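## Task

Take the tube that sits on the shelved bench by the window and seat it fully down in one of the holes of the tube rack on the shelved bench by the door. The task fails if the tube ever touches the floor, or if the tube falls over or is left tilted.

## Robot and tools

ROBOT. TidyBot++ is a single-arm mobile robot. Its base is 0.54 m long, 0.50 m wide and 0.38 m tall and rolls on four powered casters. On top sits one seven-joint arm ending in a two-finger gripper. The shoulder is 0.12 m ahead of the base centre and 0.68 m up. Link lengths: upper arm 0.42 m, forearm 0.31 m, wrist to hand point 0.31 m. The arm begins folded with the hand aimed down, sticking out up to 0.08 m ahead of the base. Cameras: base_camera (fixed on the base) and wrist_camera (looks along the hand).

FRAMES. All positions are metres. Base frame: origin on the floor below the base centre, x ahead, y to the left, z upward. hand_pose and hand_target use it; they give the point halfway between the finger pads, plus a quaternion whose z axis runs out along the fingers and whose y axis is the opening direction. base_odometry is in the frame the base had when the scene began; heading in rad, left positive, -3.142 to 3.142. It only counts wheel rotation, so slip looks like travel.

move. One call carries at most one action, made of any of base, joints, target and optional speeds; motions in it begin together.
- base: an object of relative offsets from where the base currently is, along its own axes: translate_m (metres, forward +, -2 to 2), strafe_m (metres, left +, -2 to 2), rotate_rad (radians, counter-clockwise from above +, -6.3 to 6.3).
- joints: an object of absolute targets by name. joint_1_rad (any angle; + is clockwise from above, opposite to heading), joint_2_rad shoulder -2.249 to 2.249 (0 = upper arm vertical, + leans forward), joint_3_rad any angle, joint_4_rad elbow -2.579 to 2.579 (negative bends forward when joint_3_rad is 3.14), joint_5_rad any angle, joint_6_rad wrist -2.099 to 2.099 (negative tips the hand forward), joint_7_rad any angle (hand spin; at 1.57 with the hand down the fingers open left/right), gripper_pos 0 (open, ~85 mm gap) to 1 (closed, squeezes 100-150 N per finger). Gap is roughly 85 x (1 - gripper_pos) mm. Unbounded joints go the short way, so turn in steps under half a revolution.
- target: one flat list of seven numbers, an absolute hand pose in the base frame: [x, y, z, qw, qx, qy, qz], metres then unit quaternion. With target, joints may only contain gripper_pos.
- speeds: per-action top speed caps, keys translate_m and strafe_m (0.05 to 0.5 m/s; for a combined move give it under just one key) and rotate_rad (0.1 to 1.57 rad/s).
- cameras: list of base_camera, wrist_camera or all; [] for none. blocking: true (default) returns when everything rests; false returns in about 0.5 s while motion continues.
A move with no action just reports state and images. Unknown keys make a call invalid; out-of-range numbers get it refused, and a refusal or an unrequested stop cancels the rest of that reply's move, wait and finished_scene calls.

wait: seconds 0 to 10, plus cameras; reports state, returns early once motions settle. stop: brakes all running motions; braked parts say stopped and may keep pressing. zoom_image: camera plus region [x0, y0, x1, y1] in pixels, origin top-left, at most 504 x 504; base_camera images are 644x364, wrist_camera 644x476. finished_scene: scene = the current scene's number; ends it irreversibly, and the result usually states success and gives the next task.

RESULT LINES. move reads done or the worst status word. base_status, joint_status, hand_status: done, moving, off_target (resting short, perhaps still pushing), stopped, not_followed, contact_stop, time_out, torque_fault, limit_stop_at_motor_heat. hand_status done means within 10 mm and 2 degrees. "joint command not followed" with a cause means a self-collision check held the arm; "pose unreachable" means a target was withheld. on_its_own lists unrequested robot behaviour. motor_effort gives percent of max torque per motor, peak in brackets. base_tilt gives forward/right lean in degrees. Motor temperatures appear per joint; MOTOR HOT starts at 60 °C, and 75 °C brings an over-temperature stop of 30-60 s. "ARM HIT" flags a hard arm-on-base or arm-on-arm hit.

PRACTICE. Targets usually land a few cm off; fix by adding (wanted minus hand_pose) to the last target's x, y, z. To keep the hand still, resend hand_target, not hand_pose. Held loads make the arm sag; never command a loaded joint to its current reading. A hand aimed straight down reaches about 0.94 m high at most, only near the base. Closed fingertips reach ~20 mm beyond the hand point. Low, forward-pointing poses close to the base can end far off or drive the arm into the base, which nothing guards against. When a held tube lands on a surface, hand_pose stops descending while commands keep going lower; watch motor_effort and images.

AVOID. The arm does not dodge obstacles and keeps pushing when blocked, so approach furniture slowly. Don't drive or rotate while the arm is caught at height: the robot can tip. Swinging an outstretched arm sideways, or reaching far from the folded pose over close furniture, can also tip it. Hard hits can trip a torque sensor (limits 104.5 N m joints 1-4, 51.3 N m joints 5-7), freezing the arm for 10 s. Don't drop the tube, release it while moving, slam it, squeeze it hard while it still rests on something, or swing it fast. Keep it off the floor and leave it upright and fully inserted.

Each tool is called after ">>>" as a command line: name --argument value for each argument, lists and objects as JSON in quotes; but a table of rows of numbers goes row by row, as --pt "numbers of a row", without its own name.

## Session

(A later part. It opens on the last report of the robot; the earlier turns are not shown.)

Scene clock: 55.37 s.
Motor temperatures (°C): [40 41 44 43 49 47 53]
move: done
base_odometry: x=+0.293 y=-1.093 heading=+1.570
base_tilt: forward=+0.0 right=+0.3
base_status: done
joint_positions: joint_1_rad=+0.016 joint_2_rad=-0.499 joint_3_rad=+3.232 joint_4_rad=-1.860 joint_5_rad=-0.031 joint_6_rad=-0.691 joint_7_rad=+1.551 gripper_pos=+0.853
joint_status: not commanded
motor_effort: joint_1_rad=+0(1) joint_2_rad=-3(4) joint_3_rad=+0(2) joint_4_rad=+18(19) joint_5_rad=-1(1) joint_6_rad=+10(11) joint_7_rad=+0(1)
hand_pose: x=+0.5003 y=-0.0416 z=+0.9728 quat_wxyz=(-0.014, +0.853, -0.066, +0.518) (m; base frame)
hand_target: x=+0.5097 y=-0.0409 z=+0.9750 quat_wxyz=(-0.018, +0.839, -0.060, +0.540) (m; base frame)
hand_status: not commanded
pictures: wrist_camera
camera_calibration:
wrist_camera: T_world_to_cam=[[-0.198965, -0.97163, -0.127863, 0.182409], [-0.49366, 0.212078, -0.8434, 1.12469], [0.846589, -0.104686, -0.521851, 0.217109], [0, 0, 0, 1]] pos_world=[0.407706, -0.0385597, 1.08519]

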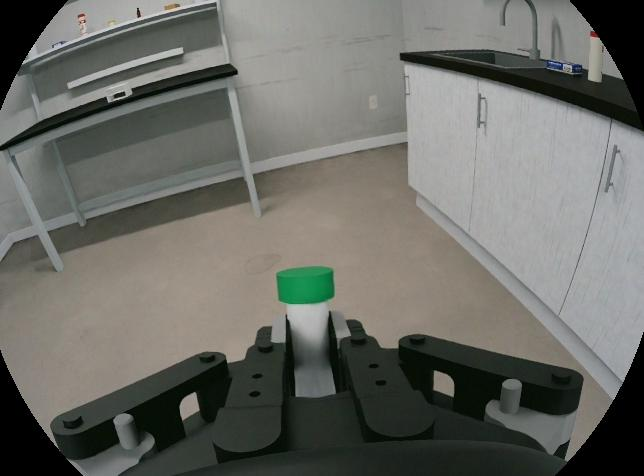

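>>> move --base '{"translate_m":1.6,"strafe_m":0.68}' --cameras '["wrist_camera"]'

>>> zoom_image --camera "wrist_camera" --region '[180, 100, 460, 310]'

Scene clock: 60.27 s.
Motor temperatures (°C): [40 41 44 43 49 47 53]
move: done
base_odometry: x=-0.385 y=+0.508 heading=+1.570
base_tilt: forward=+0.0 right=+0.2
base_status: done
joint_positions: joint_1_rad=+0.016 joint_2_rad=-0.500 joint_3_rad=+3.232 joint_4_rad=-1.861 joint_5_rad=-0.031 joint_6_rad=-0.689 joint_7_rad=+1.551 gripper_pos=+0.853
joint_status: not commanded
motor_effort: joint_1_rad=+0(1) joint_2_rad=-3(6) joint_3_rad=-1(2) joint_4_rad=+18(19) joint_5_rad=+0(1) joint_6_rad=+10(11) joint_7_rad=+0(1)
hand_pose: x=+0.5002 y=-0.0416 z=+0.9729 quat_wxyz=(-0.014, +0.852, -0.066, +0.519) (m; base frame)
hand_target: x=+0.5097 y=-0.0409 z=+0.9750 quat_wxyz=(-0.018, +0.839, -0.060, +0.540) (m; base frame)
hand_status: not commanded
pictures: wrist_camera
camera_calibration:
wrist_camera: T_world_to_cam=[[-0.198969, -0.971602, -0.128063, 0.182546], [-0.492829, 0.21215, -0.843867, 1.12473], [0.847072, -0.104791, -0.521045, 0.216162], [0, 0, 0, 1]] pos_world=[0.407516, -0.0385983, 1.08513]

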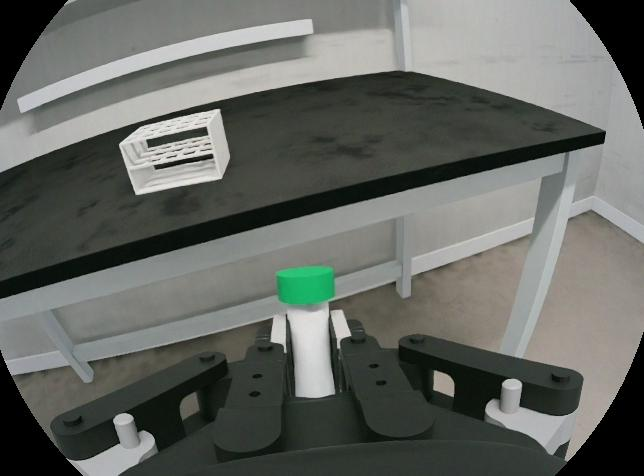

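Scaled by 1.800.

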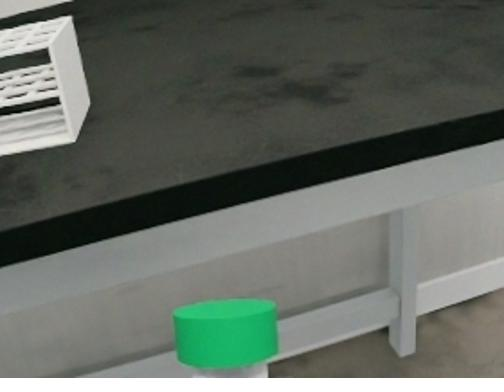

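>>> zoom_image --camera "wrist_camera" --region '[110, 90, 250, 210]'

Scaled by 3.600.

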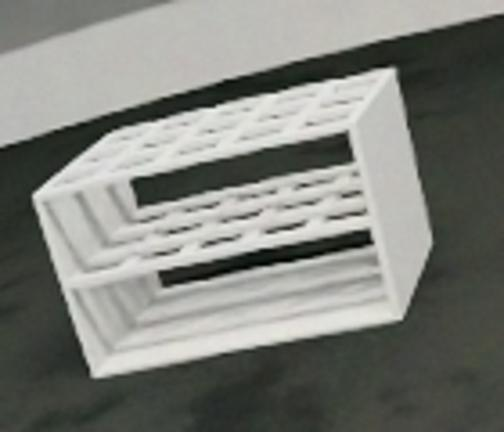

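>>> move --joints '{"joint_1_rad":0,"joint_2_rad":-0.285,"joint_3_rad":3.08,"joint_4_rad":-1.963,"joint_5_rad":0.03,"joint_6_rad":0.15,"joint_7_rad":1.57}' --base '{"strafe_m":0.2}'

Scene clock: 64.30 s.
Motor temperatures (°C): [40 41 44 43 49 47 53]
move: done
base_odometry: x=-0.585 y=+0.508 heading=+1.570
base_tilt: forward=+0.0 right=+0.2
base_status: done
joint_positions: joint_1_rad=+0.010 joint_2_rad=-0.308 joint_3_rad=+3.090 joint_4_rad=-1.923 joint_5_rad=-0.007 joint_6_rad=+0.052 joint_7_rad=+1.551 gripper_pos=+0.853
joint_status: all done
motor_effort: joint_1_rad=+0(2) joint_2_rad=-9(12) joint_3_rad=+1(3) joint_4_rad=+19(20) joint_5_rad=+1(2) joint_6_rad=+11(12) joint_7_rad=+0(1)
hand_pose: x=+0.6156 y=+0.0266 z=+1.0713 quat_wxyz=(-0.018, +0.704, +0.010, +0.710) (m; base frame)
hand_target: x=+0.6223 y=+0.0392 z=+1.0647 quat_wxyz=(-0.006, +0.691, +0.038, +0.722) (m; base frame)
hand_status: not commanded
pictures: base_camera, wrist_camera
camera_calibration:
wrist_camera: T_world_to_cam=[[-0.0343143, -0.995132, -0.0923839, 0.145443], [-0.0520572, 0.0940925, -0.994202, 1.14309], [0.998054, -0.0293061, -0.0550325, -0.417322], [0, 0, 0, 1]] pos_world=[0.481007, 0.024949, 1.12693]

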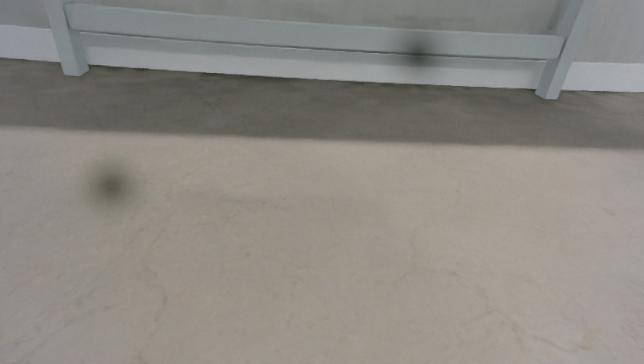

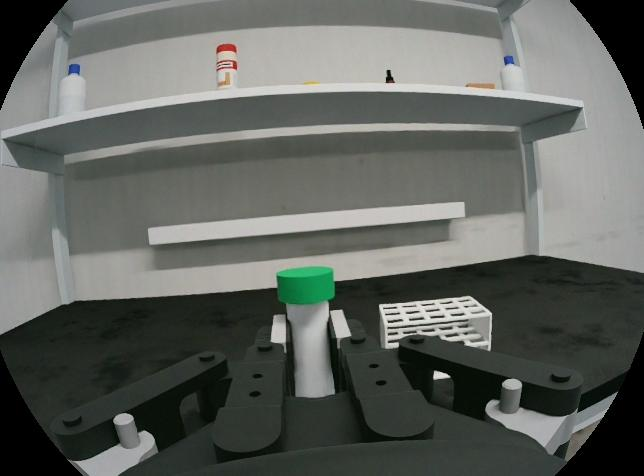

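>>> move --joints '{"joint_1_rad":0.45,"joint_6_rad":-0.25}' --cameras '["wrist_camera"]'

>>> zoom_image --camera "wrist_camera" --region '[240, 130, 440, 280]'

Scene clock: 69.87 s.
Motor temperatures (°C): [40 41 44 43 49 47 53]
move: done
base_odometry: x=-0.585 y=+0.508 heading=+1.570
base_tilt: forward=+0.0 right=+0.3
base_status: not commanded
joint_positions: joint_1_rad=+0.430 joint_2_rad=-0.308 joint_3_rad=+3.090 joint_4_rad=-1.924 joint_5_rad=-0.007 joint_6_rad=-0.167 joint_7_rad=+1.551 gripper_pos=+0.853
joint_status: all done
motor_effort: joint_1_rad=+0(1) joint_2_rad=-9(10) joint_3_rad=+1(2) joint_4_rad=+19(19) joint_5_rad=+0(2) joint_6_rad=+10(12) joint_7_rad=+0(1)
hand_pose: x=+0.5765 y=-0.1761 z=+1.0024 quat_wxyz=(+0.116, +0.763, -0.152, +0.617) (m; base frame)
hand_target: x=+0.5691 y=-0.1816 z=+0.9427 quat_wxyz=(+0.129, +0.809, -0.145, +0.555) (m; base frame)
hand_status: not commanded
pictures: wrist_camera
camera_calibration:
wrist_camera: T_world_to_cam=[[-0.455873, -0.886971, -0.0739078, 0.17962], [-0.210487, 0.18812, -0.959326, 1.16452], [0.864798, -0.421774, -0.272455, -0.162411], [0, 0, 0, 1]] pos_world=[0.467452, -0.128252, 1.08617]

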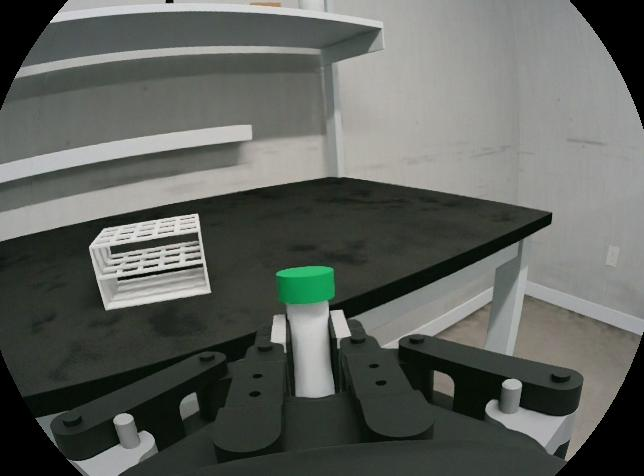

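Scaled by 2.520.

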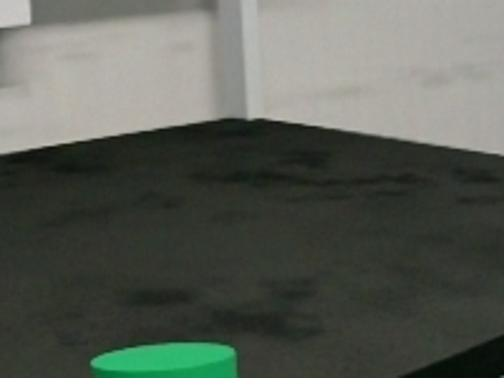

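>>> zoom_image --camera "wrist_camera" --region '[80, 200, 230, 320]'

Scaled by 3.360.

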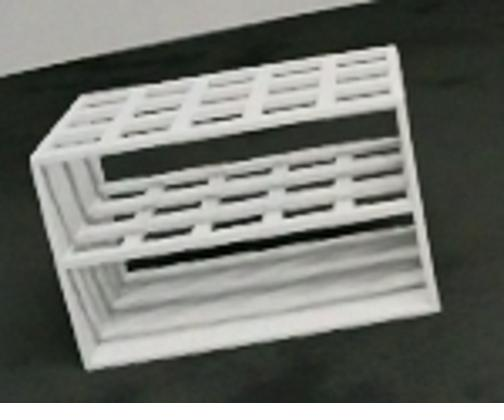

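>>> move --joints '{"joint_1_rad":0.05,"joint_2_rad":-0.31,"joint_4_rad":-1.75,"joint_6_rad":-0.1}' --base '{"strafe_m":-0.12}' --cameras '["wrist_camera"]'

Scene clock: 74.93 s.
Motor temperatures (°C): [40 41 44 43 49 47 53]
move: done
base_odometry: x=-0.465 y=+0.508 heading=+1.570
base_tilt: forward=+0.1 right=+0.3
base_status: done
joint_positions: joint_1_rad=+0.069 joint_2_rad=-0.308 joint_3_rad=+3.090 joint_4_rad=-1.792 joint_5_rad=-0.006 joint_6_rad=-0.170 joint_7_rad=+1.551 gripper_pos=+0.853
joint_status: all done
motor_effort: joint_1_rad=+0(1) joint_2_rad=-10(12) joint_3_rad=+1(3) joint_4_rad=+19(21) joint_5_rad=+0(2) joint_6_rad=+11(12) joint_7_rad=+0(1)
hand_pose: x=+0.6144 y=-0.0015 z=+1.0838 quat_wxyz=(+0.003, +0.736, -0.011, +0.677) (m; base frame)
hand_target: x=+0.6129 y=+0.0132 z=+1.1325 quat_wxyz=(+0.015, +0.696, +0.019, +0.718) (m; base frame)
hand_status: not commanded
pictures: wrist_camera
camera_calibration:
wrist_camera: T_world_to_cam=[[-0.100138, -0.991359, -0.0847282, 0.150698], [-0.137427, 0.098121, -0.98564, 1.2012], [0.985437, -0.0870558, -0.146066, -0.309922], [0, 0, 0, 1]] pos_world=[0.485576, 0.00455268, 1.15145]

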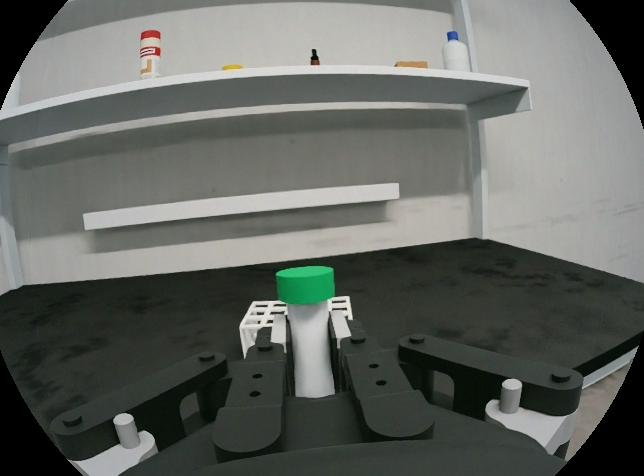

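>>> move --joints '{"joint_1_rad":0.03,"joint_3_rad":3.10,"joint_4_rad":-1.69,"joint_6_rad":-0.04}' --base '{"strafe_m":0.10,"translate_m":0.1}' --cameras '["wrist_camera"]'

>>> zoom_image --camera "wrist_camera" --region '[320, 260, 520, 410]'

Scene clock: 78.20 s.
Motor temperatures (°C): [40 41 44 43 49 47 53]
move: done
base_odometry: x=-0.565 y=+0.609 heading=+1.570
base_tilt: forward=+0.0 right=+0.2
base_status: done
joint_positions: joint_1_rad=+0.047 joint_2_rad=-0.309 joint_3_rad=+3.091 joint_4_rad=-1.725 joint_5_rad=-0.006 joint_6_rad=-0.126 joint_7_rad=+1.551 gripper_pos=+0.853
joint_status: all done
motor_effort: joint_1_rad=+0(1) joint_2_rad=-9(12) joint_3_rad=+1(3) joint_4_rad=+19(21) joint_5_rad=+0(1) joint_6_rad=+10(12) joint_7_rad=+0(0)
hand_pose: x=+0.6124 y=+0.0090 z=+1.1399 quat_wxyz=(-0.005, +0.697, -0.003, +0.717) (m; base frame)
hand_target: x=+0.6066 y=+0.0121 z=+1.1886 quat_wxyz=(+0.012, +0.652, +0.017, +0.758) (m; base frame)
hand_status: not commanded
pictures: wrist_camera
camera_calibration:
wrist_camera: T_world_to_cam=[[-0.068684, -0.993248, -0.0934906, 0.156495], [-0.0279698, 0.0955922, -0.995028, 1.19895], [0.997246, -0.0657276, -0.0343467, -0.433602], [0, 0, 0, 1]] pos_world=[0.476691, 0.012328, 1.19273]

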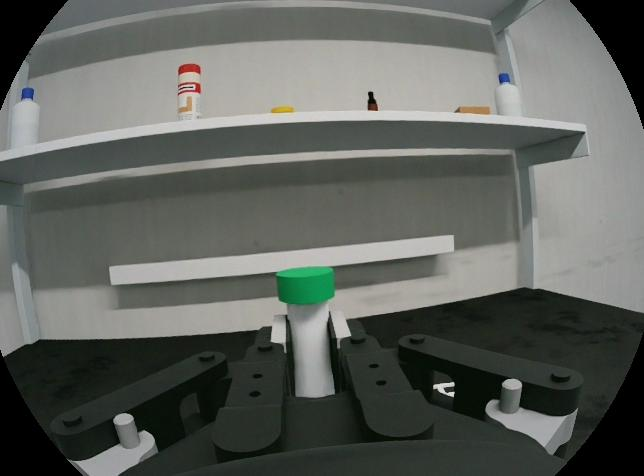

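Scaled by 2.520.

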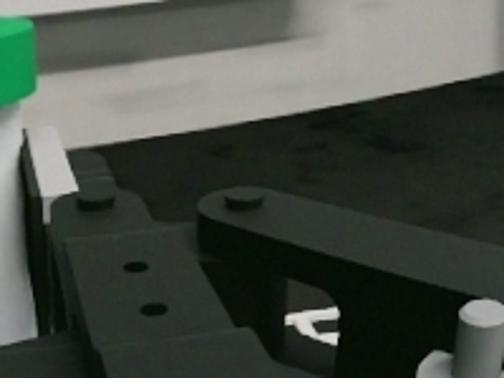

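>>> move --joints '{"joint_2_rad":0.05,"joint_4_rad":-1.2,"joint_6_rad":-1.0}' --cameras '["wrist_camera"]'

>>> zoom_image --camera "wrist_camera" --region '[320, 180, 520, 330]'

Scene clock: 85.13 s.
Motor temperatures (°C): [40 41 44 43 49 47 53]
move: done
base_odometry: x=-0.565 y=+0.609 heading=+1.570
base_tilt: forward=+0.1 right=+0.3
base_status: not commanded
joint_positions: joint_1_rad=+0.047 joint_2_rad=+0.011 joint_3_rad=+3.091 joint_4_rad=-1.244 joint_5_rad=-0.006 joint_6_rad=-0.919 joint_7_rad=+1.551 gripper_pos=+0.853
joint_status: all done
motor_effort: joint_1_rad=+0(0) joint_2_rad=-18(20) joint_3_rad=+1(2) joint_4_rad=+18(20) joint_5_rad=+0(2) joint_6_rad=+9(12) joint_7_rad=+0(1)
hand_pose: x=+0.6784 y=+0.0045 z=+1.0234 quat_wxyz=(-0.009, +0.885, -0.008, +0.465) (m; base frame)
hand_target: x=+0.6801 y=-0.0007 z=+1.0058 quat_wxyz=(+0.011, +0.902, +0.006, +0.431) (m; base frame)
hand_status: not commanded
pictures: wrist_camera
camera_calibration:
wrist_camera: T_world_to_cam=[[-0.112333, -0.992529, -0.0476148, 0.12829], [-0.610686, 0.106758, -0.784643, 1.26521], [0.783865, -0.0590635, -0.618116, 0.238384], [0, 0, 0, 1]] pos_world=[0.600198, 0.0063391, 1.1462]

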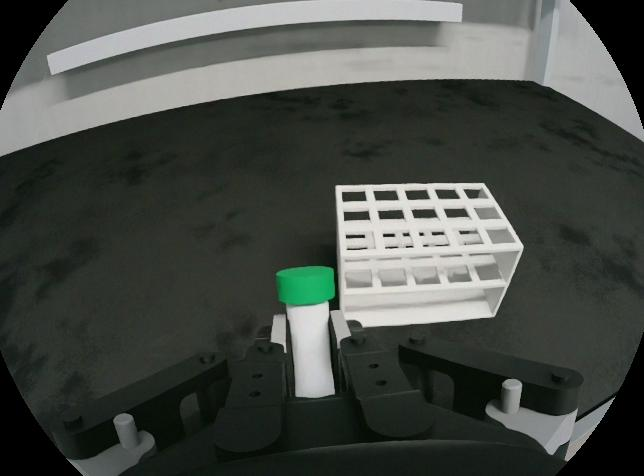

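Scaled by 2.520.

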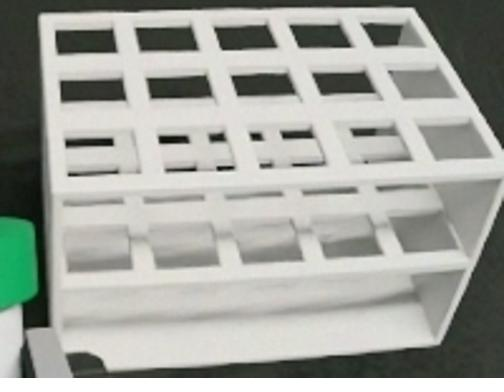

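>>> move --base '{"translate_m":-0.12}' --cameras '["wrist_camera"]'

>>> zoom_image --camera "wrist_camera" --region '[320, 130, 520, 280]'

Scene clock: 88.87 s.
Motor temperatures (°C): [40 41 44 44 49 47 53]
move: done
base_odometry: x=-0.565 y=+0.488 heading=+1.570
base_tilt: forward=+0.0 right=+0.2
base_status: done
joint_positions: joint_1_rad=+0.047 joint_2_rad=+0.017 joint_3_rad=+3.091 joint_4_rad=-1.241 joint_5_rad=-0.005 joint_6_rad=-0.925 joint_7_rad=+1.551 gripper_pos=+0.853
joint_status: not commanded
motor_effort: joint_1_rad=+0(1) joint_2_rad=-18(21) joint_3_rad=+0(1) joint_4_rad=+17(18) joint_5_rad=+1(1) joint_6_rad=+10(10) joint_7_rad=+0(0)
hand_pose: x=+0.6794 y=+0.0046 z=+1.0204 quat_wxyz=(-0.008, +0.887, -0.008, +0.461) (m; base frame)
hand_target: x=+0.6801 y=-0.0007 z=+1.0058 quat_wxyz=(+0.011, +0.902, +0.006, +0.431) (m; base frame)
hand_status: not commanded
pictures: wrist_camera
camera_calibration:
wrist_camera: T_world_to_cam=[[-0.112278, -0.992611, -0.0460186, 0.126678], [-0.617441, 0.105977, -0.779445, 1.26275], [0.778563, -0.0591011, -0.624778, 0.246175], [0, 0, 0, 1]] pos_world=[0.602235, 0.00646812, 1.14388]

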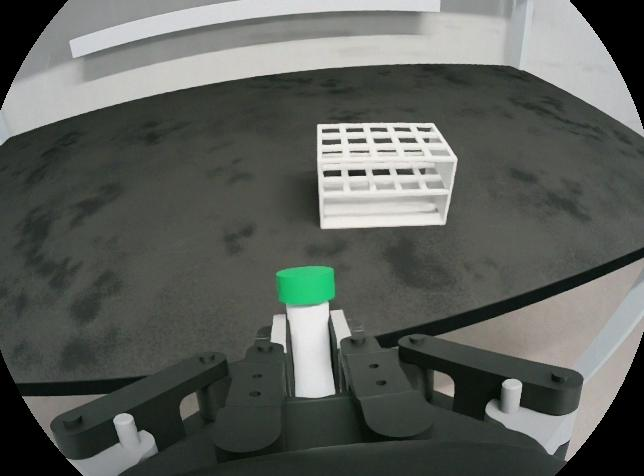

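Scaled by 2.520.

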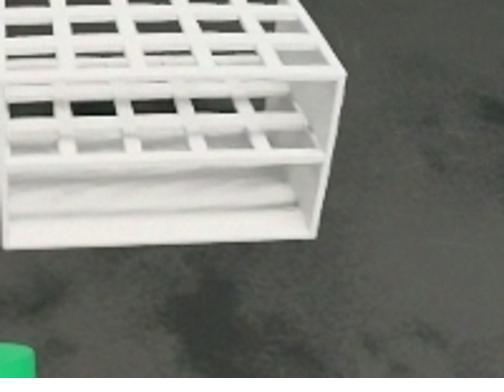

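>>> move --joints '{"joint_1_rad":0.0,"joint_2_rad":-0.31,"joint_4_rad":-1.72,"joint_6_rad":-0.08}' --cameras '["wrist_camera"]'

Scene clock: 91.90 s.
Motor temperatures (°C): [40 41 44 44 49 47 53]
move: done
base_odometry: x=-0.565 y=+0.488 heading=+1.570
base_tilt: forward=+0.0 right=+0.3
base_status: not commanded
joint_positions: joint_1_rad=+0.022 joint_2_rad=-0.292 joint_3_rad=+3.091 joint_4_rad=-1.679 joint_5_rad=-0.005 joint_6_rad=-0.177 joint_7_rad=+1.551 gripper_pos=+0.853
joint_status: all done
motor_effort: joint_1_rad=+0(1) joint_2_rad=-10(20) joint_3_rad=+1(2) joint_4_rad=+19(19) joint_5_rad=+1(2) joint_6_rad=+10(11) joint_7_rad=+0(1)
hand_pose: x=+0.6173 y=+0.0215 z=+1.1443 quat_wxyz=(-0.013, +0.705, +0.006, +0.709) (m; base frame)
hand_target: x=+0.6102 y=+0.0261 z=+1.1576 quat_wxyz=(+0.001, +0.678, +0.027, +0.735) (m; base frame)
hand_status: not commanded
pictures: wrist_camera
camera_calibration:
wrist_camera: T_world_to_cam=[[-0.0455435, -0.994736, -0.0917922, 0.153431], [-0.0523558, 0.0941381, -0.994182, 1.21635], [0.997589, -0.0404726, -0.0563676, -0.413098], [0, 0, 0, 1]] pos_world=[0.482773, 0.021399, 1.20007]

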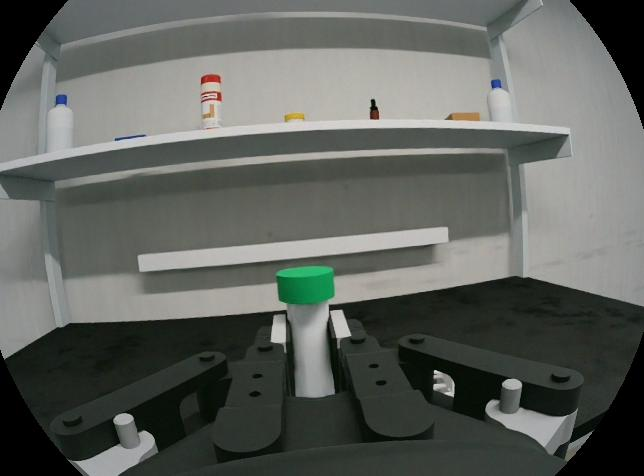

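>>> move --base '{"translate_m":0.272,"strafe_m":-0.11}' --speeds '{"translate_m":0.25}'

>>> zoom_image --camera "wrist_camera" --region '[230, 230, 390, 400]'

Scene clock: 95.13 s.
Motor temperatures (°C): [40 41 44 44 49 47 53]
move: done
base_odometry: x=-0.455 y=+0.760 heading=+1.570
base_tilt: forward=+0.0 right=+0.3
base_status: done
joint_positions: joint_1_rad=+0.019 joint_2_rad=-0.300 joint_3_rad=+3.091 joint_4_rad=-1.681 joint_5_rad=-0.005 joint_6_rad=-0.173 joint_7_rad=+1.551 gripper_pos=+0.853
joint_status: not commanded
motor_effort: joint_1_rad=+0(1) joint_2_rad=-9(13) joint_3_rad=+1(2) joint_4_rad=+19(19) joint_5_rad=+1(2) joint_6_rad=+11(12) joint_7_rad=+0(0)
hand_pose: x=+0.6136 y=+0.0233 z=+1.1484 quat_wxyz=(-0.015, +0.701, +0.007, +0.713) (m; base frame)
hand_target: x=+0.6102 y=+0.0261 z=+1.1576 quat_wxyz=(+0.001, +0.678, +0.027, +0.735) (m; base frame)
hand_status: not commanded
pictures: base_camera, wrist_camera
camera_calibration:
wrist_camera: T_world_to_cam=[[-0.0411896, -0.994892, -0.0921635, 0.153145], [-0.0424194, 0.0938999, -0.994678, 1.21451], [0.99825, -0.0370608, -0.0460704, -0.421436], [0, 0, 0, 1]] pos_world=[0.478526, 0.0227006, 1.20275]

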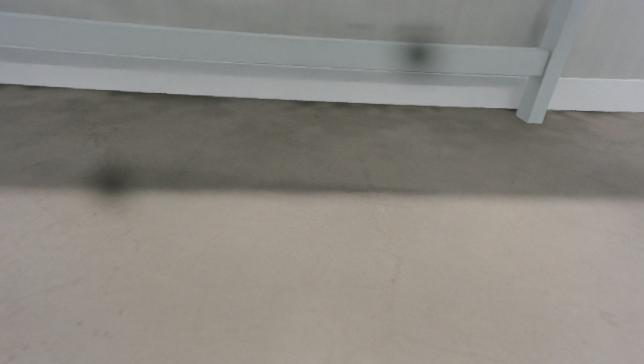

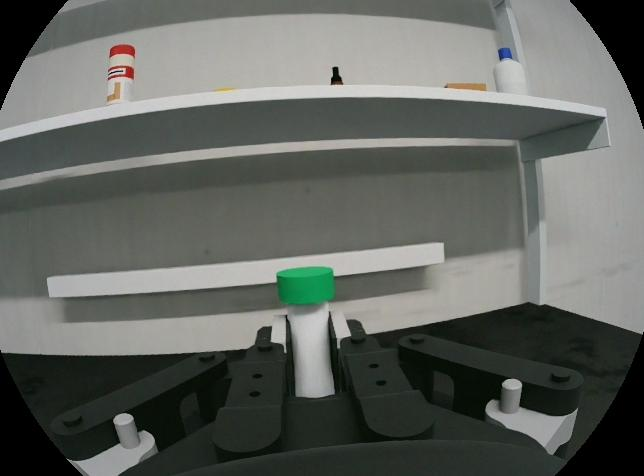

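Scaled by 2.965.

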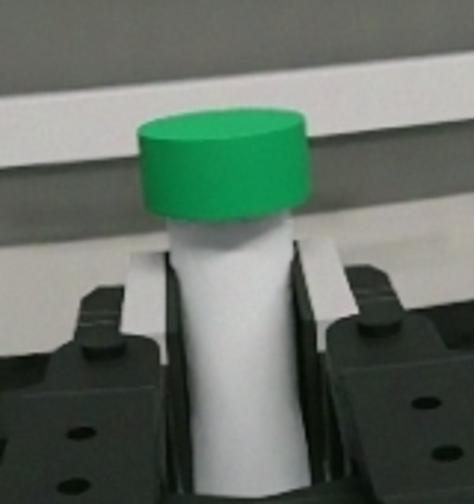

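>>> move --joints '{"joint_4_rad":-1.895,"joint_6_rad":0.076}' --cameras '["wrist_camera"]'

Scene clock: 97.73 s.
Motor temperatures (°C): [40 41 44 44 49 47 53]
move: done
base_odometry: x=-0.455 y=+0.760 heading=+1.570
base_tilt: forward=+0.0 right=+0.3
base_status: not commanded
joint_positions: joint_1_rad=+0.019 joint_2_rad=-0.300 joint_3_rad=+3.091 joint_4_rad=-1.859 joint_5_rad=-0.005 joint_6_rad=-0.020 joint_7_rad=+1.551 gripper_pos=+0.853
joint_status: all done
motor_effort: joint_1_rad=+0(0) joint_2_rad=-10(10) joint_3_rad=+0(1) joint_4_rad=+19(21) joint_5_rad=+1(1) joint_6_rad=+10(12) joint_7_rad=+0(1)
hand_pose: x=+0.6193 y=+0.0222 z=+1.0846 quat_wxyz=(-0.014, +0.710, +0.007, +0.704) (m; base frame)
hand_target: x=+0.6146 y=+0.0270 z=+1.0969 quat_wxyz=(+0.000, +0.684, +0.029, +0.729) (m; base frame)
hand_status: not commanded
pictures: wrist_camera
camera_calibration:
wrist_camera: T_world_to_cam=[[-0.0447442, -0.994902, -0.0903782, 0.146741], [-0.0679473, 0.0932902, -0.993318, 1.16584], [0.996685, -0.0383043, -0.0717751, -0.401235], [0, 0, 0, 1]] pos_world=[0.485686, 0.0218625, 1.14251]

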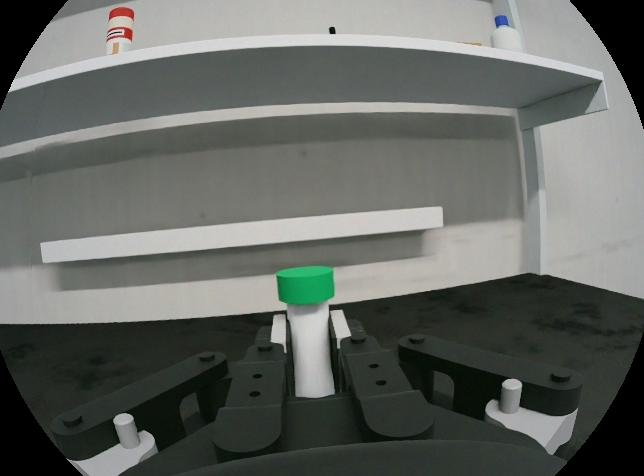

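>>> move --joints '{"joint_4_rad":-2.018,"joint_6_rad":0.21}' --cameras '["wrist_camera"]'

Scene clock: 99.10 s.
Motor temperatures (°C): [40 41 44 44 49 47 53]
move: off_target
base_odometry: x=-0.455 y=+0.760 heading=+1.570
base_tilt: forward=+0.0 right=+0.2
base_status: not commanded
joint_positions: joint_1_rad=+0.019 joint_2_rad=-0.308 joint_3_rad=+3.091 joint_4_rad=-1.955 joint_5_rad=-0.005 joint_6_rad=+0.146 joint_7_rad=+1.551 gripper_pos=+0.853
joint_status: joint_4_rad off_target (ended at -1.955, target -2.018); the others done
motor_effort: joint_1_rad=-1(1) joint_2_rad=-6(10) joint_3_rad=+0(1) joint_4_rad=+16(19) joint_5_rad=+1(1) joint_6_rad=+7(12) joint_7_rad=-1(1)
hand_pose: x=+0.6144 y=+0.0218 z=+1.0799 quat_wxyz=(-0.014, +0.682, +0.007, +0.731) (m; base frame)
hand_target: x=+0.6114 y=+0.0276 z=+1.0618 quat_wxyz=(-0.002, +0.680, +0.030, +0.732) (m; base frame)
hand_status: not commanded
pictures: wrist_camera
camera_calibration:
wrist_camera: T_world_to_cam=[[-0.0373997, -0.994741, -0.0953526, 0.146555], [0.00900367, 0.09508, -0.995429, 1.11579], [0.99926, -0.0380873, 0.00540035, -0.481655], [0, 0, 0, 1]] pos_world=[0.476733, 0.0213498, 1.12726]

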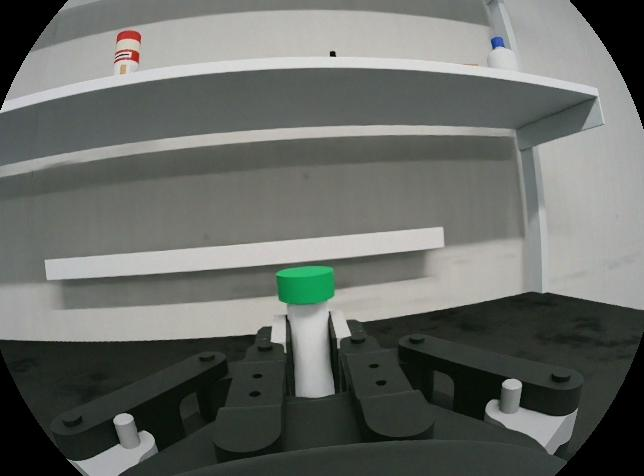

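>>> move --joints '{"joint_4_rad":-1.80,"joint_6_rad":-0.04}' --cameras '[]'

>>> move --base '{"translate_m":-0.0105}' --cameras '["wrist_camera"]'

Scene clock: 102.10 s.
Motor temperatures (°C): [40 41 44 44 49 47 53]
move: done
base_odometry: x=-0.455 y=+0.760 heading=+1.570
base_tilt: forward=+0.0 right=+0.2
base_status: not commanded
joint_positions: joint_1_rad=+0.018 joint_2_rad=-0.308 joint_3_rad=+3.091 joint_4_rad=-1.839 joint_5_rad=-0.005 joint_6_rad=+0.037 joint_7_rad=+1.551 gripper_pos=+0.853
joint_status: all done
motor_effort: joint_1_rad=+0(1) joint_2_rad=-9(10) joint_3_rad=+1(1) joint_4_rad=+19(21) joint_5_rad=+0(1) joint_6_rad=+11(12) joint_7_rad=+0(1)
hand_pose: x=+0.6149 y=+0.0227 z=+1.1192 quat_wxyz=(-0.015, +0.679, +0.007, +0.734) (m; base frame)
hand_target: x=+0.6140 y=+0.0262 z=+1.1202 quat_wxyz=(+0.001, +0.692, +0.028, +0.721) (m; base frame)
hand_status: not commanded
pictures: none
No camera images: "cameras" was empty.

Scene clock: 102.77 s.
Motor temperatures (°C): [40 41 44 44 49 47 53]
move: done
base_odometry: x=-0.455 y=+0.750 heading=+1.570
base_tilt: forward=+0.0 right=+0.3
base_status: done
joint_positions: joint_1_rad=+0.018 joint_2_rad=-0.312 joint_3_rad=+3.091 joint_4_rad=-1.838 joint_5_rad=-0.005 joint_6_rad=+0.037 joint_7_rad=+1.551 gripper_pos=+0.853
joint_status: not commanded
motor_effort: joint_1_rad=+0(1) joint_2_rad=-9(12) joint_3_rad=+0(2) joint_4_rad=+19(20) joint_5_rad=+0(2) joint_6_rad=+11(12) joint_7_rad=+0(1)
hand_pose: x=+0.6134 y=+0.0228 z=+1.1208 quat_wxyz=(-0.015, +0.678, +0.007, +0.735) (m; base frame)
hand_target: x=+0.6140 y=+0.0262 z=+1.1202 quat_wxyz=(+0.001, +0.692, +0.028, +0.721) (m; base frame)
hand_status: not commanded
pictures: wrist_camera
camera_calibration:
wrist_camera: T_world_to_cam=[[-0.0352118, -0.99476, -0.0959813, 0.150779], [0.0203478, 0.0953073, -0.99524, 1.14928], [0.999173, -0.0369972, 0.0168852, -0.493628], [0, 0, 0, 1]] pos_world=[0.475143, 0.0221921, 1.16661]

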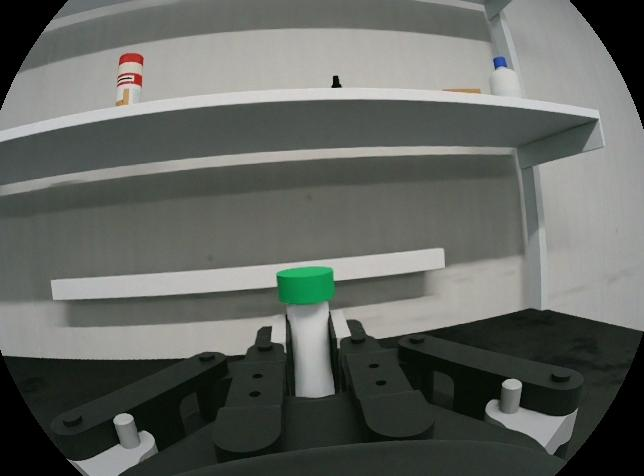

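>>> move --joints '{"joint_4_rad":-1.895,"joint_6_rad":-0.1}' --cameras '[]'

Scene clock: 104.23 s.
Motor temperatures (°C): [40 41 44 44 49 47 53]
move: done
base_odometry: x=-0.455 y=+0.750 heading=+1.570
base_tilt: forward=+0.0 right=+0.3
base_status: not commanded
joint_positions: joint_1_rad=+0.018 joint_2_rad=-0.312 joint_3_rad=+3.091 joint_4_rad=-1.868 joint_5_rad=-0.005 joint_6_rad=-0.021 joint_7_rad=+1.551 gripper_pos=+0.853
joint_status: all done
motor_effort: joint_1_rad=+0(0) joint_2_rad=-9(10) joint_3_rad=+0(1) joint_4_rad=+19(21) joint_5_rad=+1(1) joint_6_rad=+11(12) joint_7_rad=+0(0)
hand_pose: x=+0.6147 y=+0.0224 z=+1.0846 quat_wxyz=(-0.014, +0.709, +0.007, +0.705) (m; base frame)
hand_target: x=+0.6133 y=+0.0246 z=+1.0423 quat_wxyz=(+0.002, +0.746, +0.029, +0.666) (m; base frame)
hand_status: not commanded
pictures: none
No camera images: "cameras" was empty.

>>> move --joints '{"joint_4_rad":-1.99,"joint_6_rad":0.175}' --cameras '["wrist_camera"]'

Scene clock: 105.53 s.
Motor temperatures (°C): [40 41 44 44 48 47 53]
move: done
base_odometry: x=-0.455 y=+0.750 heading=+1.570
base_tilt: forward=+0.0 right=+0.3
base_status: not commanded
joint_positions: joint_1_rad=+0.018 joint_2_rad=-0.312 joint_3_rad=+3.091 joint_4_rad=-1.942 joint_5_rad=-0.005 joint_6_rad=+0.115 joint_7_rad=+1.551 gripper_pos=+0.853
joint_status: all done
motor_effort: joint_1_rad=+0(0) joint_2_rad=-8(9) joint_3_rad=+0(1) joint_4_rad=+17(19) joint_5_rad=+1(1) joint_6_rad=+9(11) joint_7_rad=+0(1)
hand_pose: x=+0.6137 y=+0.0221 z=+1.0804 quat_wxyz=(-0.014, +0.687, +0.007, +0.726) (m; base frame)
hand_target: x=+0.6127 y=+0.0275 z=+1.0683 quat_wxyz=(-0.001, +0.683, +0.030, +0.730) (m; base frame)
hand_status: not commanded
pictures: wrist_camera
camera_calibration:
wrist_camera: T_world_to_cam=[[-0.0384515, -0.994803, -0.0942789, 0.146312], [-0.00501034, 0.0945394, -0.995509, 1.12493], [0.999248, -0.0378064, -0.00861948, -0.465746], [0, 0, 0, 1]] pos_world=[0.476658, 0.0215934, 1.12965]

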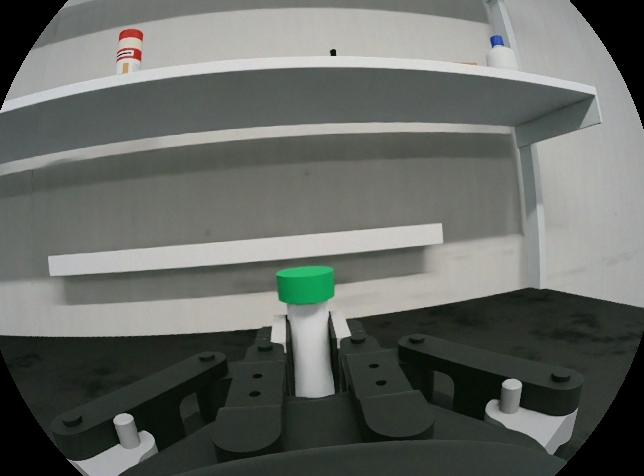

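>>> move --joints '{"joint_4_rad":-1.75,"joint_6_rad":-0.1}' --cameras '[]'

>>> move --base '{"translate_m":-0.10}' --cameras '[]'

>>> move --joints '{"joint_2_rad":0.26,"joint_4_rad":-0.63,"joint_6_rad":-1.75}' --cameras '["wrist_camera"]'

>>> zoom_image --camera "wrist_camera" --region '[200, 100, 440, 300]'

Scene clock: 108.20 s.
Motor temperatures (°C): [40 41 44 44 48 47 53]
move: done
base_odometry: x=-0.455 y=+0.750 heading=+1.570
base_tilt: forward=+0.0 right=+0.3
base_status: not commanded
joint_positions: joint_1_rad=+0.018 joint_2_rad=-0.312 joint_3_rad=+3.091 joint_4_rad=-1.788 joint_5_rad=-0.005 joint_6_rad=-0.019 joint_7_rad=+1.551 gripper_pos=+0.853
joint_status: all done
motor_effort: joint_1_rad=+0(0) joint_2_rad=-9(10) joint_3_rad=+1(1) joint_4_rad=+19(21) joint_5_rad=+0(2) joint_6_rad=+11(12) joint_7_rad=+0(1)
hand_pose: x=+0.6124 y=+0.0231 z=+1.1350 quat_wxyz=(-0.015, +0.680, +0.007, +0.733) (m; base frame)
hand_target: x=+0.6125 y=+0.0257 z=+1.1328 quat_wxyz=(+0.002, +0.696, +0.027, +0.718) (m; base frame)
hand_status: not commanded
pictures: none
No camera images: "cameras" was empty.

Scene clock: 109.47 s.
Motor temperatures (°C): [40 41 44 44 48 47 53]
move: done
base_odometry: x=-0.455 y=+0.650 heading=+1.570
base_tilt: forward=+0.0 right=+0.3
base_status: done
joint_positions: joint_1_rad=+0.018 joint_2_rad=-0.317 joint_3_rad=+3.091 joint_4_rad=-1.788 joint_5_rad=-0.005 joint_6_rad=-0.021 joint_7_rad=+1.551 gripper_pos=+0.853
joint_status: not commanded
motor_effort: joint_1_rad=+0(1) joint_2_rad=-9(12) joint_3_rad=+1(1) joint_4_rad=+19(20) joint_5_rad=+0(2) joint_6_rad=+11(12) joint_7_rad=+0(1)
hand_pose: x=+0.6103 y=+0.0233 z=+1.1367 quat_wxyz=(-0.015, +0.679, +0.007, +0.734) (m; base frame)
hand_target: x=+0.6125 y=+0.0257 z=+1.1328 quat_wxyz=(+0.002, +0.696, +0.027, +0.718) (m; base frame)
hand_status: not commanded
pictures: none
No camera images: "cameras" was empty.

Scene clock: 112.33 s.
Motor temperatures (°C): [40 41 44 44 48 47 53]
move: done
base_odometry: x=-0.455 y=+0.650 heading=+1.570
base_tilt: forward=+0.0 right=+0.3
base_status: not commanded
joint_positions: joint_1_rad=+0.018 joint_2_rad=+0.210 joint_3_rad=+3.091 joint_4_rad=-0.671 joint_5_rad=-0.005 joint_6_rad=-1.671 joint_7_rad=+1.551 gripper_pos=+0.853
joint_status: all done
motor_effort: joint_1_rad=+0(0) joint_2_rad=-20(22) joint_3_rad=+0(1) joint_4_rad=+14(20) joint_5_rad=+1(1) joint_6_rad=+7(11) joint_7_rad=+0(1)
hand_pose: x=+0.6214 y=+0.0151 z=+1.0349 quat_wxyz=(-0.015, +0.957, +0.005, +0.290) (m; base frame)
hand_target: x=+0.6205 y=+0.0088 z=+1.0136 quat_wxyz=(+0.003, +0.969, +0.011, +0.248) (m; base frame)
hand_status: not commanded
pictures: wrist_camera
camera_calibration:
wrist_camera: T_world_to_cam=[[-0.0896351, -0.99593, -0.00943155, 0.0794045], [-0.860028, 0.0821728, -0.503586, 1.10283], [0.502312, -0.0370276, -0.863894, 0.719812], [0, 0, 0, 1]] pos_world=[0.594009, 0.015112, 1.17796]

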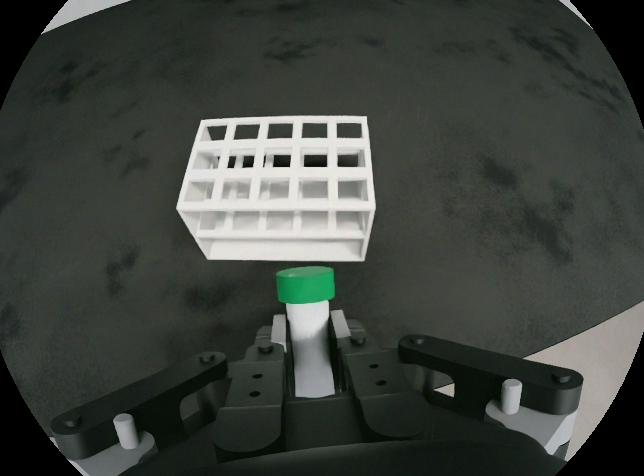

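Scaled by 2.100.

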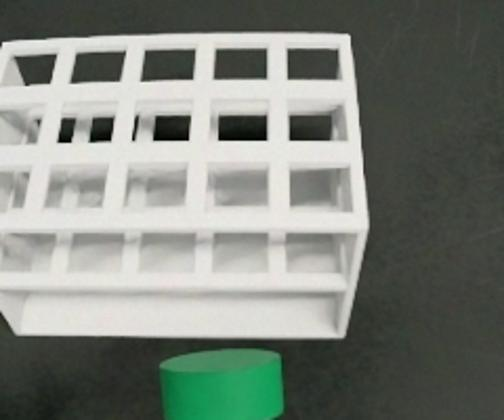

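>>> move --joints '{"joint_2_rad":-0.33,"joint_4_rad":-1.75,"joint_6_rad":-0.1}' --cameras '[]'

>>> move --base '{"translate_m":0.098,"strafe_m":0.006}' --cameras '[]'

>>> move --joints '{"joint_4_rad":-1.895}' --cameras '[]'

Scene clock: 116.87 s.
Motor temperatures (°C): [40 41 44 44 48 47 53]
move: done
base_odometry: x=-0.455 y=+0.650 heading=+1.570
base_tilt: forward=+0.0 right=+0.3
base_status: not commanded
joint_positions: joint_1_rad=+0.018 joint_2_rad=-0.307 joint_3_rad=+3.091 joint_4_rad=-1.709 joint_5_rad=-0.005 joint_6_rad=-0.197 joint_7_rad=+1.551 gripper_pos=+0.853
joint_status: all done
motor_effort: joint_1_rad=+0(0) joint_2_rad=-9(23) joint_3_rad=+1(2) joint_4_rad=+19(20) joint_5_rad=+0(2) joint_6_rad=+11(12) joint_7_rad=+0(1)
hand_pose: x=+0.6120 y=+0.0234 z=+1.1263 quat_wxyz=(-0.014, +0.717, +0.008, +0.697) (m; base frame)
hand_target: x=+0.6034 y=+0.0257 z=+1.1426 quat_wxyz=(+0.002, +0.688, +0.027, +0.725) (m; base frame)
hand_status: not commanded
pictures: none
No camera images: "cameras" was empty.

Scene clock: 118.13 s.
Motor temperatures (°C): [40 41 44 44 48 47 53]
move: done
base_odometry: x=-0.461 y=+0.748 heading=+1.570
base_tilt: forward=+0.0 right=+0.3
base_status: done
joint_positions: joint_1_rad=+0.017 joint_2_rad=-0.319 joint_3_rad=+3.091 joint_4_rad=-1.711 joint_5_rad=-0.005 joint_6_rad=-0.193 joint_7_rad=+1.551 gripper_pos=+0.853
joint_status: not commanded
motor_effort: joint_1_rad=+0(1) joint_2_rad=-9(13) joint_3_rad=+0(2) joint_4_rad=+19(20) joint_5_rad=+0(1) joint_6_rad=+11(11) joint_7_rad=+0(1)
hand_pose: x=+0.6069 y=+0.0237 z=+1.1320 quat_wxyz=(-0.014, +0.712, +0.008, +0.702) (m; base frame)
hand_target: x=+0.6034 y=+0.0257 z=+1.1426 quat_wxyz=(+0.002, +0.688, +0.027, +0.725) (m; base frame)
hand_status: not commanded
pictures: none
No camera images: "cameras" was empty.

Scene clock: 119.17 s.
Motor temperatures (°C): [40 41 44 44 48 47 53]
move: done
base_odometry: x=-0.461 y=+0.748 heading=+1.570
base_tilt: forward=+0.0 right=+0.3
base_status: not commanded
joint_positions: joint_1_rad=+0.017 joint_2_rad=-0.319 joint_3_rad=+3.091 joint_4_rad=-1.862 joint_5_rad=-0.005 joint_6_rad=-0.188 joint_7_rad=+1.551 gripper_pos=+0.853
joint_status: all done
motor_effort: joint_1_rad=+0(0) joint_2_rad=-9(10) joint_3_rad=+1(2) joint_4_rad=+19(21) joint_5_rad=+0(1) joint_6_rad=+10(12) joint_7_rad=+0(0)
hand_pose: x=+0.6078 y=+0.0223 z=+1.0400 quat_wxyz=(-0.012, +0.762, +0.008, +0.648) (m; base frame)
hand_target: x=+0.6060 y=+0.0246 z=+1.0521 quat_wxyz=(+0.003, +0.739, +0.029, +0.673) (m; base frame)
hand_status: not commanded
pictures: none
No camera images: "cameras" was empty.

>>> move --base '{"translate_m":-0.1}' --joints '{"joint_4_rad":-1.66}'

Scene clock: 122.73 s.
Motor temperatures (°C): [40 41 44 44 48 47 53]
move: done
base_odometry: x=-0.461 y=+0.648 heading=+1.570
base_tilt: forward=+0.0 right=+0.3
base_status: done
joint_positions: joint_1_rad=+0.017 joint_2_rad=-0.331 joint_3_rad=+3.091 joint_4_rad=-1.693 joint_5_rad=-0.005 joint_6_rad=-0.184 joint_7_rad=+1.551 gripper_pos=+0.853
joint_status: all done
motor_effort: joint_1_rad=+0(1) joint_2_rad=-9(13) joint_3_rad=+1(2) joint_4_rad=+19(21) joint_5_rad=+0(1) joint_6_rad=+11(12) joint_7_rad=+0(0)
hand_pose: x=+0.6000 y=+0.0242 z=+1.1522 quat_wxyz=(-0.015, +0.698, +0.008, +0.716) (m; base frame)
hand_target: x=+0.5952 y=+0.0261 z=+1.1982 quat_wxyz=(+0.002, +0.655, +0.026, +0.755) (m; base frame)
hand_status: not commanded
pictures: base_camera, wrist_camera
camera_calibration:
wrist_camera: T_world_to_cam=[[-0.0392126, -0.995066, -0.0911418, 0.151461], [-0.0353396, 0.0925359, -0.995082, 1.21389], [0.998606, -0.0357988, -0.0387938, -0.41623], [0, 0, 0, 1]] pos_world=[0.464488, 0.0234843, 1.20558]

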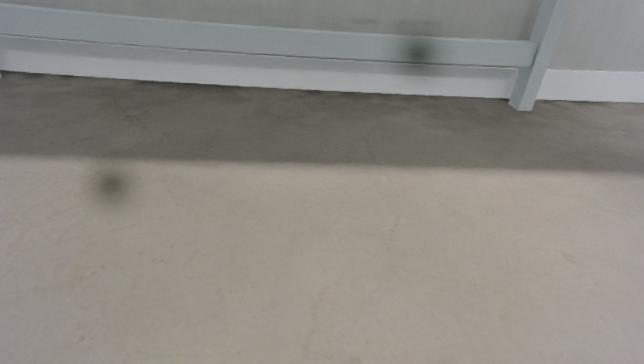

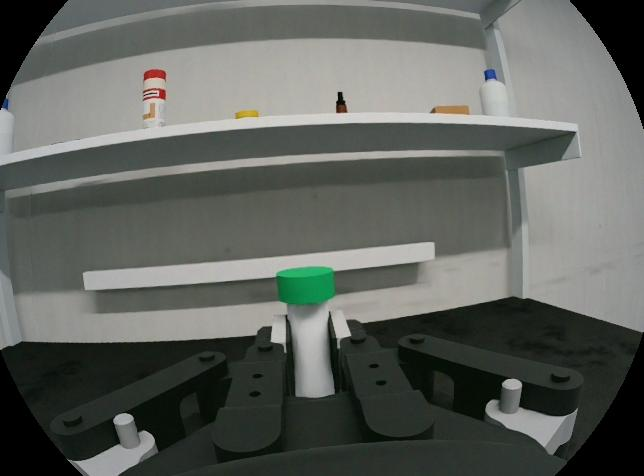

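>>> move --joints '{"joint_4_rad":-1.86,"joint_6_rad":0.045}'

>>> move --base '{"translate_m":0.07}' --cameras '[]'

Scene clock: 124.77 s.
Motor temperatures (°C): [40 41 44 44 48 47 53]
move: done
base_odometry: x=-0.461 y=+0.648 heading=+1.570
base_tilt: forward=+0.0 right=+0.3
base_status: not commanded
joint_positions: joint_1_rad=+0.017 joint_2_rad=-0.331 joint_3_rad=+3.091 joint_4_rad=-1.826 joint_5_rad=-0.005 joint_6_rad=-0.051 joint_7_rad=+1.551 gripper_pos=+0.853
joint_status: all done
motor_effort: joint_1_rad=+0(0) joint_2_rad=-9(9) joint_3_rad=+0(1) joint_4_rad=+19(20) joint_5_rad=+1(2) joint_6_rad=+11(12) joint_7_rad=+0(1)
hand_pose: x=+0.6059 y=+0.0235 z=+1.1110 quat_wxyz=(-0.014, +0.698, +0.008, +0.716) (m; base frame)
hand_target: x=+0.6059 y=+0.0268 z=+1.1190 quat_wxyz=(+0.000, +0.676, +0.029, +0.737) (m; base frame)
hand_status: not commanded
pictures: base_camera, wrist_camera
camera_calibration:
wrist_camera: T_world_to_cam=[[-0.0398747, -0.995028, -0.0912611, 0.147771], [-0.0349906, 0.0926682, -0.995082, 1.17301], [0.998592, -0.0364853, -0.0385117, -0.424058], [0, 0, 0, 1]] pos_world=[0.470398, 0.0228644, 1.16439]

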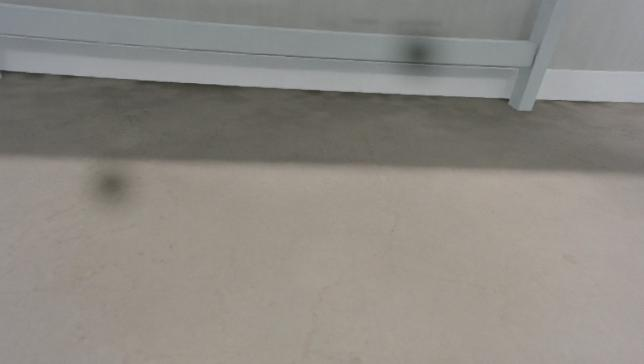

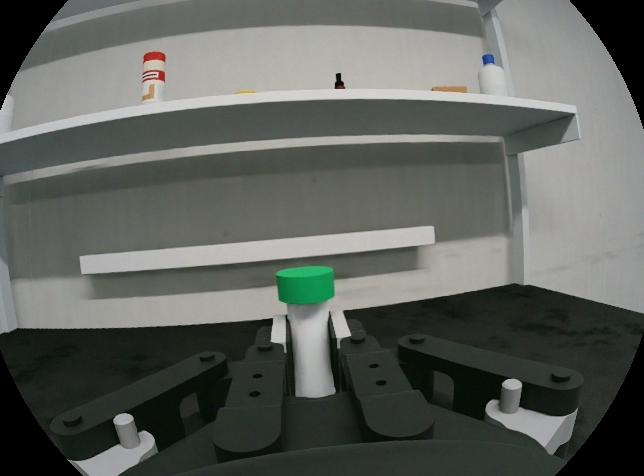

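Scene clock: 125.87 s.
Motor temperatures (°C): [40 41 44 44 48 47 53]
move: done
base_odometry: x=-0.461 y=+0.718 heading=+1.571
base_tilt: forward=+0.0 right=+0.2
base_status: done
joint_positions: joint_1_rad=+0.017 joint_2_rad=-0.332 joint_3_rad=+3.091 joint_4_rad=-1.826 joint_5_rad=-0.005 joint_6_rad=-0.048 joint_7_rad=+1.551 gripper_pos=+0.853
joint_status: not commanded
motor_effort: joint_1_rad=+0(1) joint_2_rad=-9(12) joint_3_rad=+1(2) joint_4_rad=+19(20) joint_5_rad=+1(1) joint_6_rad=+11(11) joint_7_rad=+0(1)
hand_pose: x=+0.6058 y=+0.0235 z=+1.1120 quat_wxyz=(-0.014, +0.697, +0.008, +0.717) (m; base frame)
hand_target: x=+0.6059 y=+0.0268 z=+1.1190 quat_wxyz=(+0.000, +0.676, +0.029, +0.737) (m; base frame)
hand_status: not commanded
pictures: none
No camera images: "cameras" was empty.

>>> move --base '{"translate_m":0.036}' --joints '{"joint_2_rad":-0.33,"joint_4_rad":-1.9,"joint_6_rad":0.06}' --cameras '[]'

Scene clock: 127.43 s.
Motor temperatures (°C): [40 41 44 44 48 47 53]
move: done
base_odometry: x=-0.462 y=+0.754 heading=+1.571
base_tilt: forward=+0.0 right=+0.2
base_status: done
joint_positions: joint_1_rad=+0.017 joint_2_rad=-0.328 joint_3_rad=+3.091 joint_4_rad=-1.864 joint_5_rad=-0.005 joint_6_rad=-0.031 joint_7_rad=+1.551 gripper_pos=+0.853
joint_status: all done
motor_effort: joint_1_rad=+0(0) joint_2_rad=-9(13) joint_3_rad=+0(2) joint_4_rad=+19(20) joint_5_rad=+0(1) joint_6_rad=+11(12) joint_7_rad=+0(0)
hand_pose: x=+0.6082 y=+0.0232 z=+1.0916 quat_wxyz=(-0.014, +0.706, +0.008, +0.708) (m; base frame)
hand_target: x=+0.6067 y=+0.0267 z=+1.0987 quat_wxyz=(+0.000, +0.685, +0.029, +0.728) (m; base frame)
hand_status: not commanded
pictures: none
No camera images: "cameras" was empty.

>>> move --base '{"strafe_m":-0.002,"translate_m":-0.002}' --joints '{"joint_4_rad":-1.945,"joint_6_rad":0.105}' --cameras '["wrist_camera"]'

Scene clock: 128.80 s.
Motor temperatures (°C): [40 41 44 44 48 47 53]
move: done
base_odometry: x=-0.460 y=+0.752 heading=+1.571
base_tilt: forward=+0.0 right=+0.3
base_status: done
joint_positions: joint_1_rad=+0.015 joint_2_rad=-0.328 joint_3_rad=+3.092 joint_4_rad=-1.905 joint_5_rad=-0.005 joint_6_rad=+0.018 joint_7_rad=+1.551 gripper_pos=+0.853
joint_status: all done
motor_effort: joint_1_rad=-1(3) joint_2_rad=-9(11) joint_3_rad=+0(6) joint_4_rad=+19(21) joint_5_rad=+1(1) joint_6_rad=+11(12) joint_7_rad=+0(0)
hand_pose: x=+0.6083 y=+0.0231 z=+1.0810 quat_wxyz=(-0.015, +0.703, +0.008, +0.711) (m; base frame)
hand_target: x=+0.6064 y=+0.0269 z=+1.0845 quat_wxyz=(+0.000, +0.685, +0.029, +0.728) (m; base frame)
hand_status: not commanded
pictures: wrist_camera
camera_calibration:
wrist_camera: T_world_to_cam=[[-0.0409529, -0.99503, -0.0907662, 0.144913], [-0.0492647, 0.0927428, -0.994471, 1.15126], [0.997946, -0.0362549, -0.0528179, -0.41177], [0, 0, 0, 1]] pos_world=[0.473575, 0.0224931, 1.1363]

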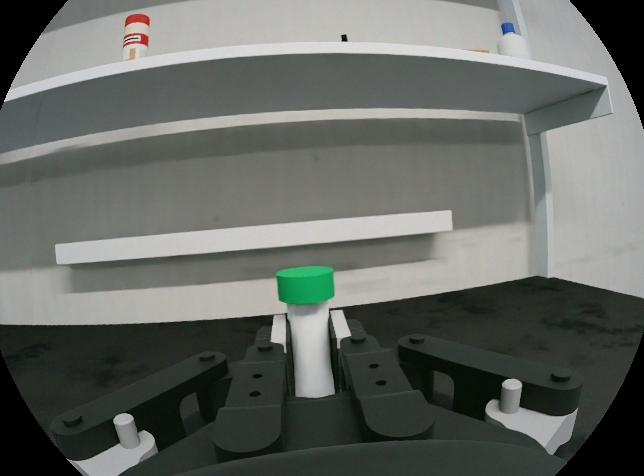

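>>> move --joints '{"joint_4_rad":-1.985,"joint_6_rad":0.131}' --cameras '[]'

Scene clock: 130.10 s.
Motor temperatures (°C): [40 41 44 44 48 47 53]
move: done
base_odometry: x=-0.460 y=+0.752 heading=+1.571
base_tilt: forward=+0.0 right=+0.3
base_status: not commanded
joint_positions: joint_1_rad=+0.015 joint_2_rad=-0.330 joint_3_rad=+3.092 joint_4_rad=-1.930 joint_5_rad=-0.005 joint_6_rad=+0.063 joint_7_rad=+1.551 gripper_pos=+0.853
joint_status: all done
motor_effort: joint_1_rad=+0(1) joint_2_rad=-6(9) joint_3_rad=+0(2) joint_4_rad=+17(19) joint_5_rad=+1(1) joint_6_rad=+8(10) joint_7_rad=+0(0)
hand_pose: x=+0.6073 y=+0.0230 z=+1.0805 quat_wxyz=(-0.015, +0.695, +0.008, +0.718) (m; base frame)
hand_target: x=+0.6058 y=+0.0269 z=+1.0676 quat_wxyz=(+0.000, +0.690, +0.030, +0.723) (m; base frame)
hand_status: not commanded
pictures: none
No camera images: "cameras" was empty.

>>> zoom_image --camera "wrist_camera" --region '[255, 255, 355, 405]'

Scaled by 3.360.

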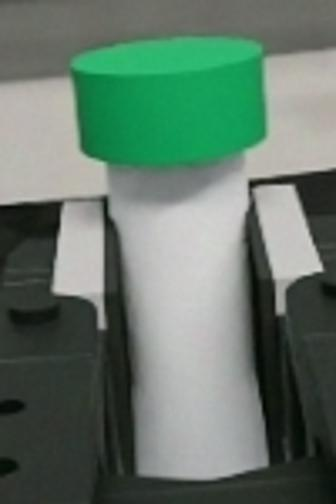

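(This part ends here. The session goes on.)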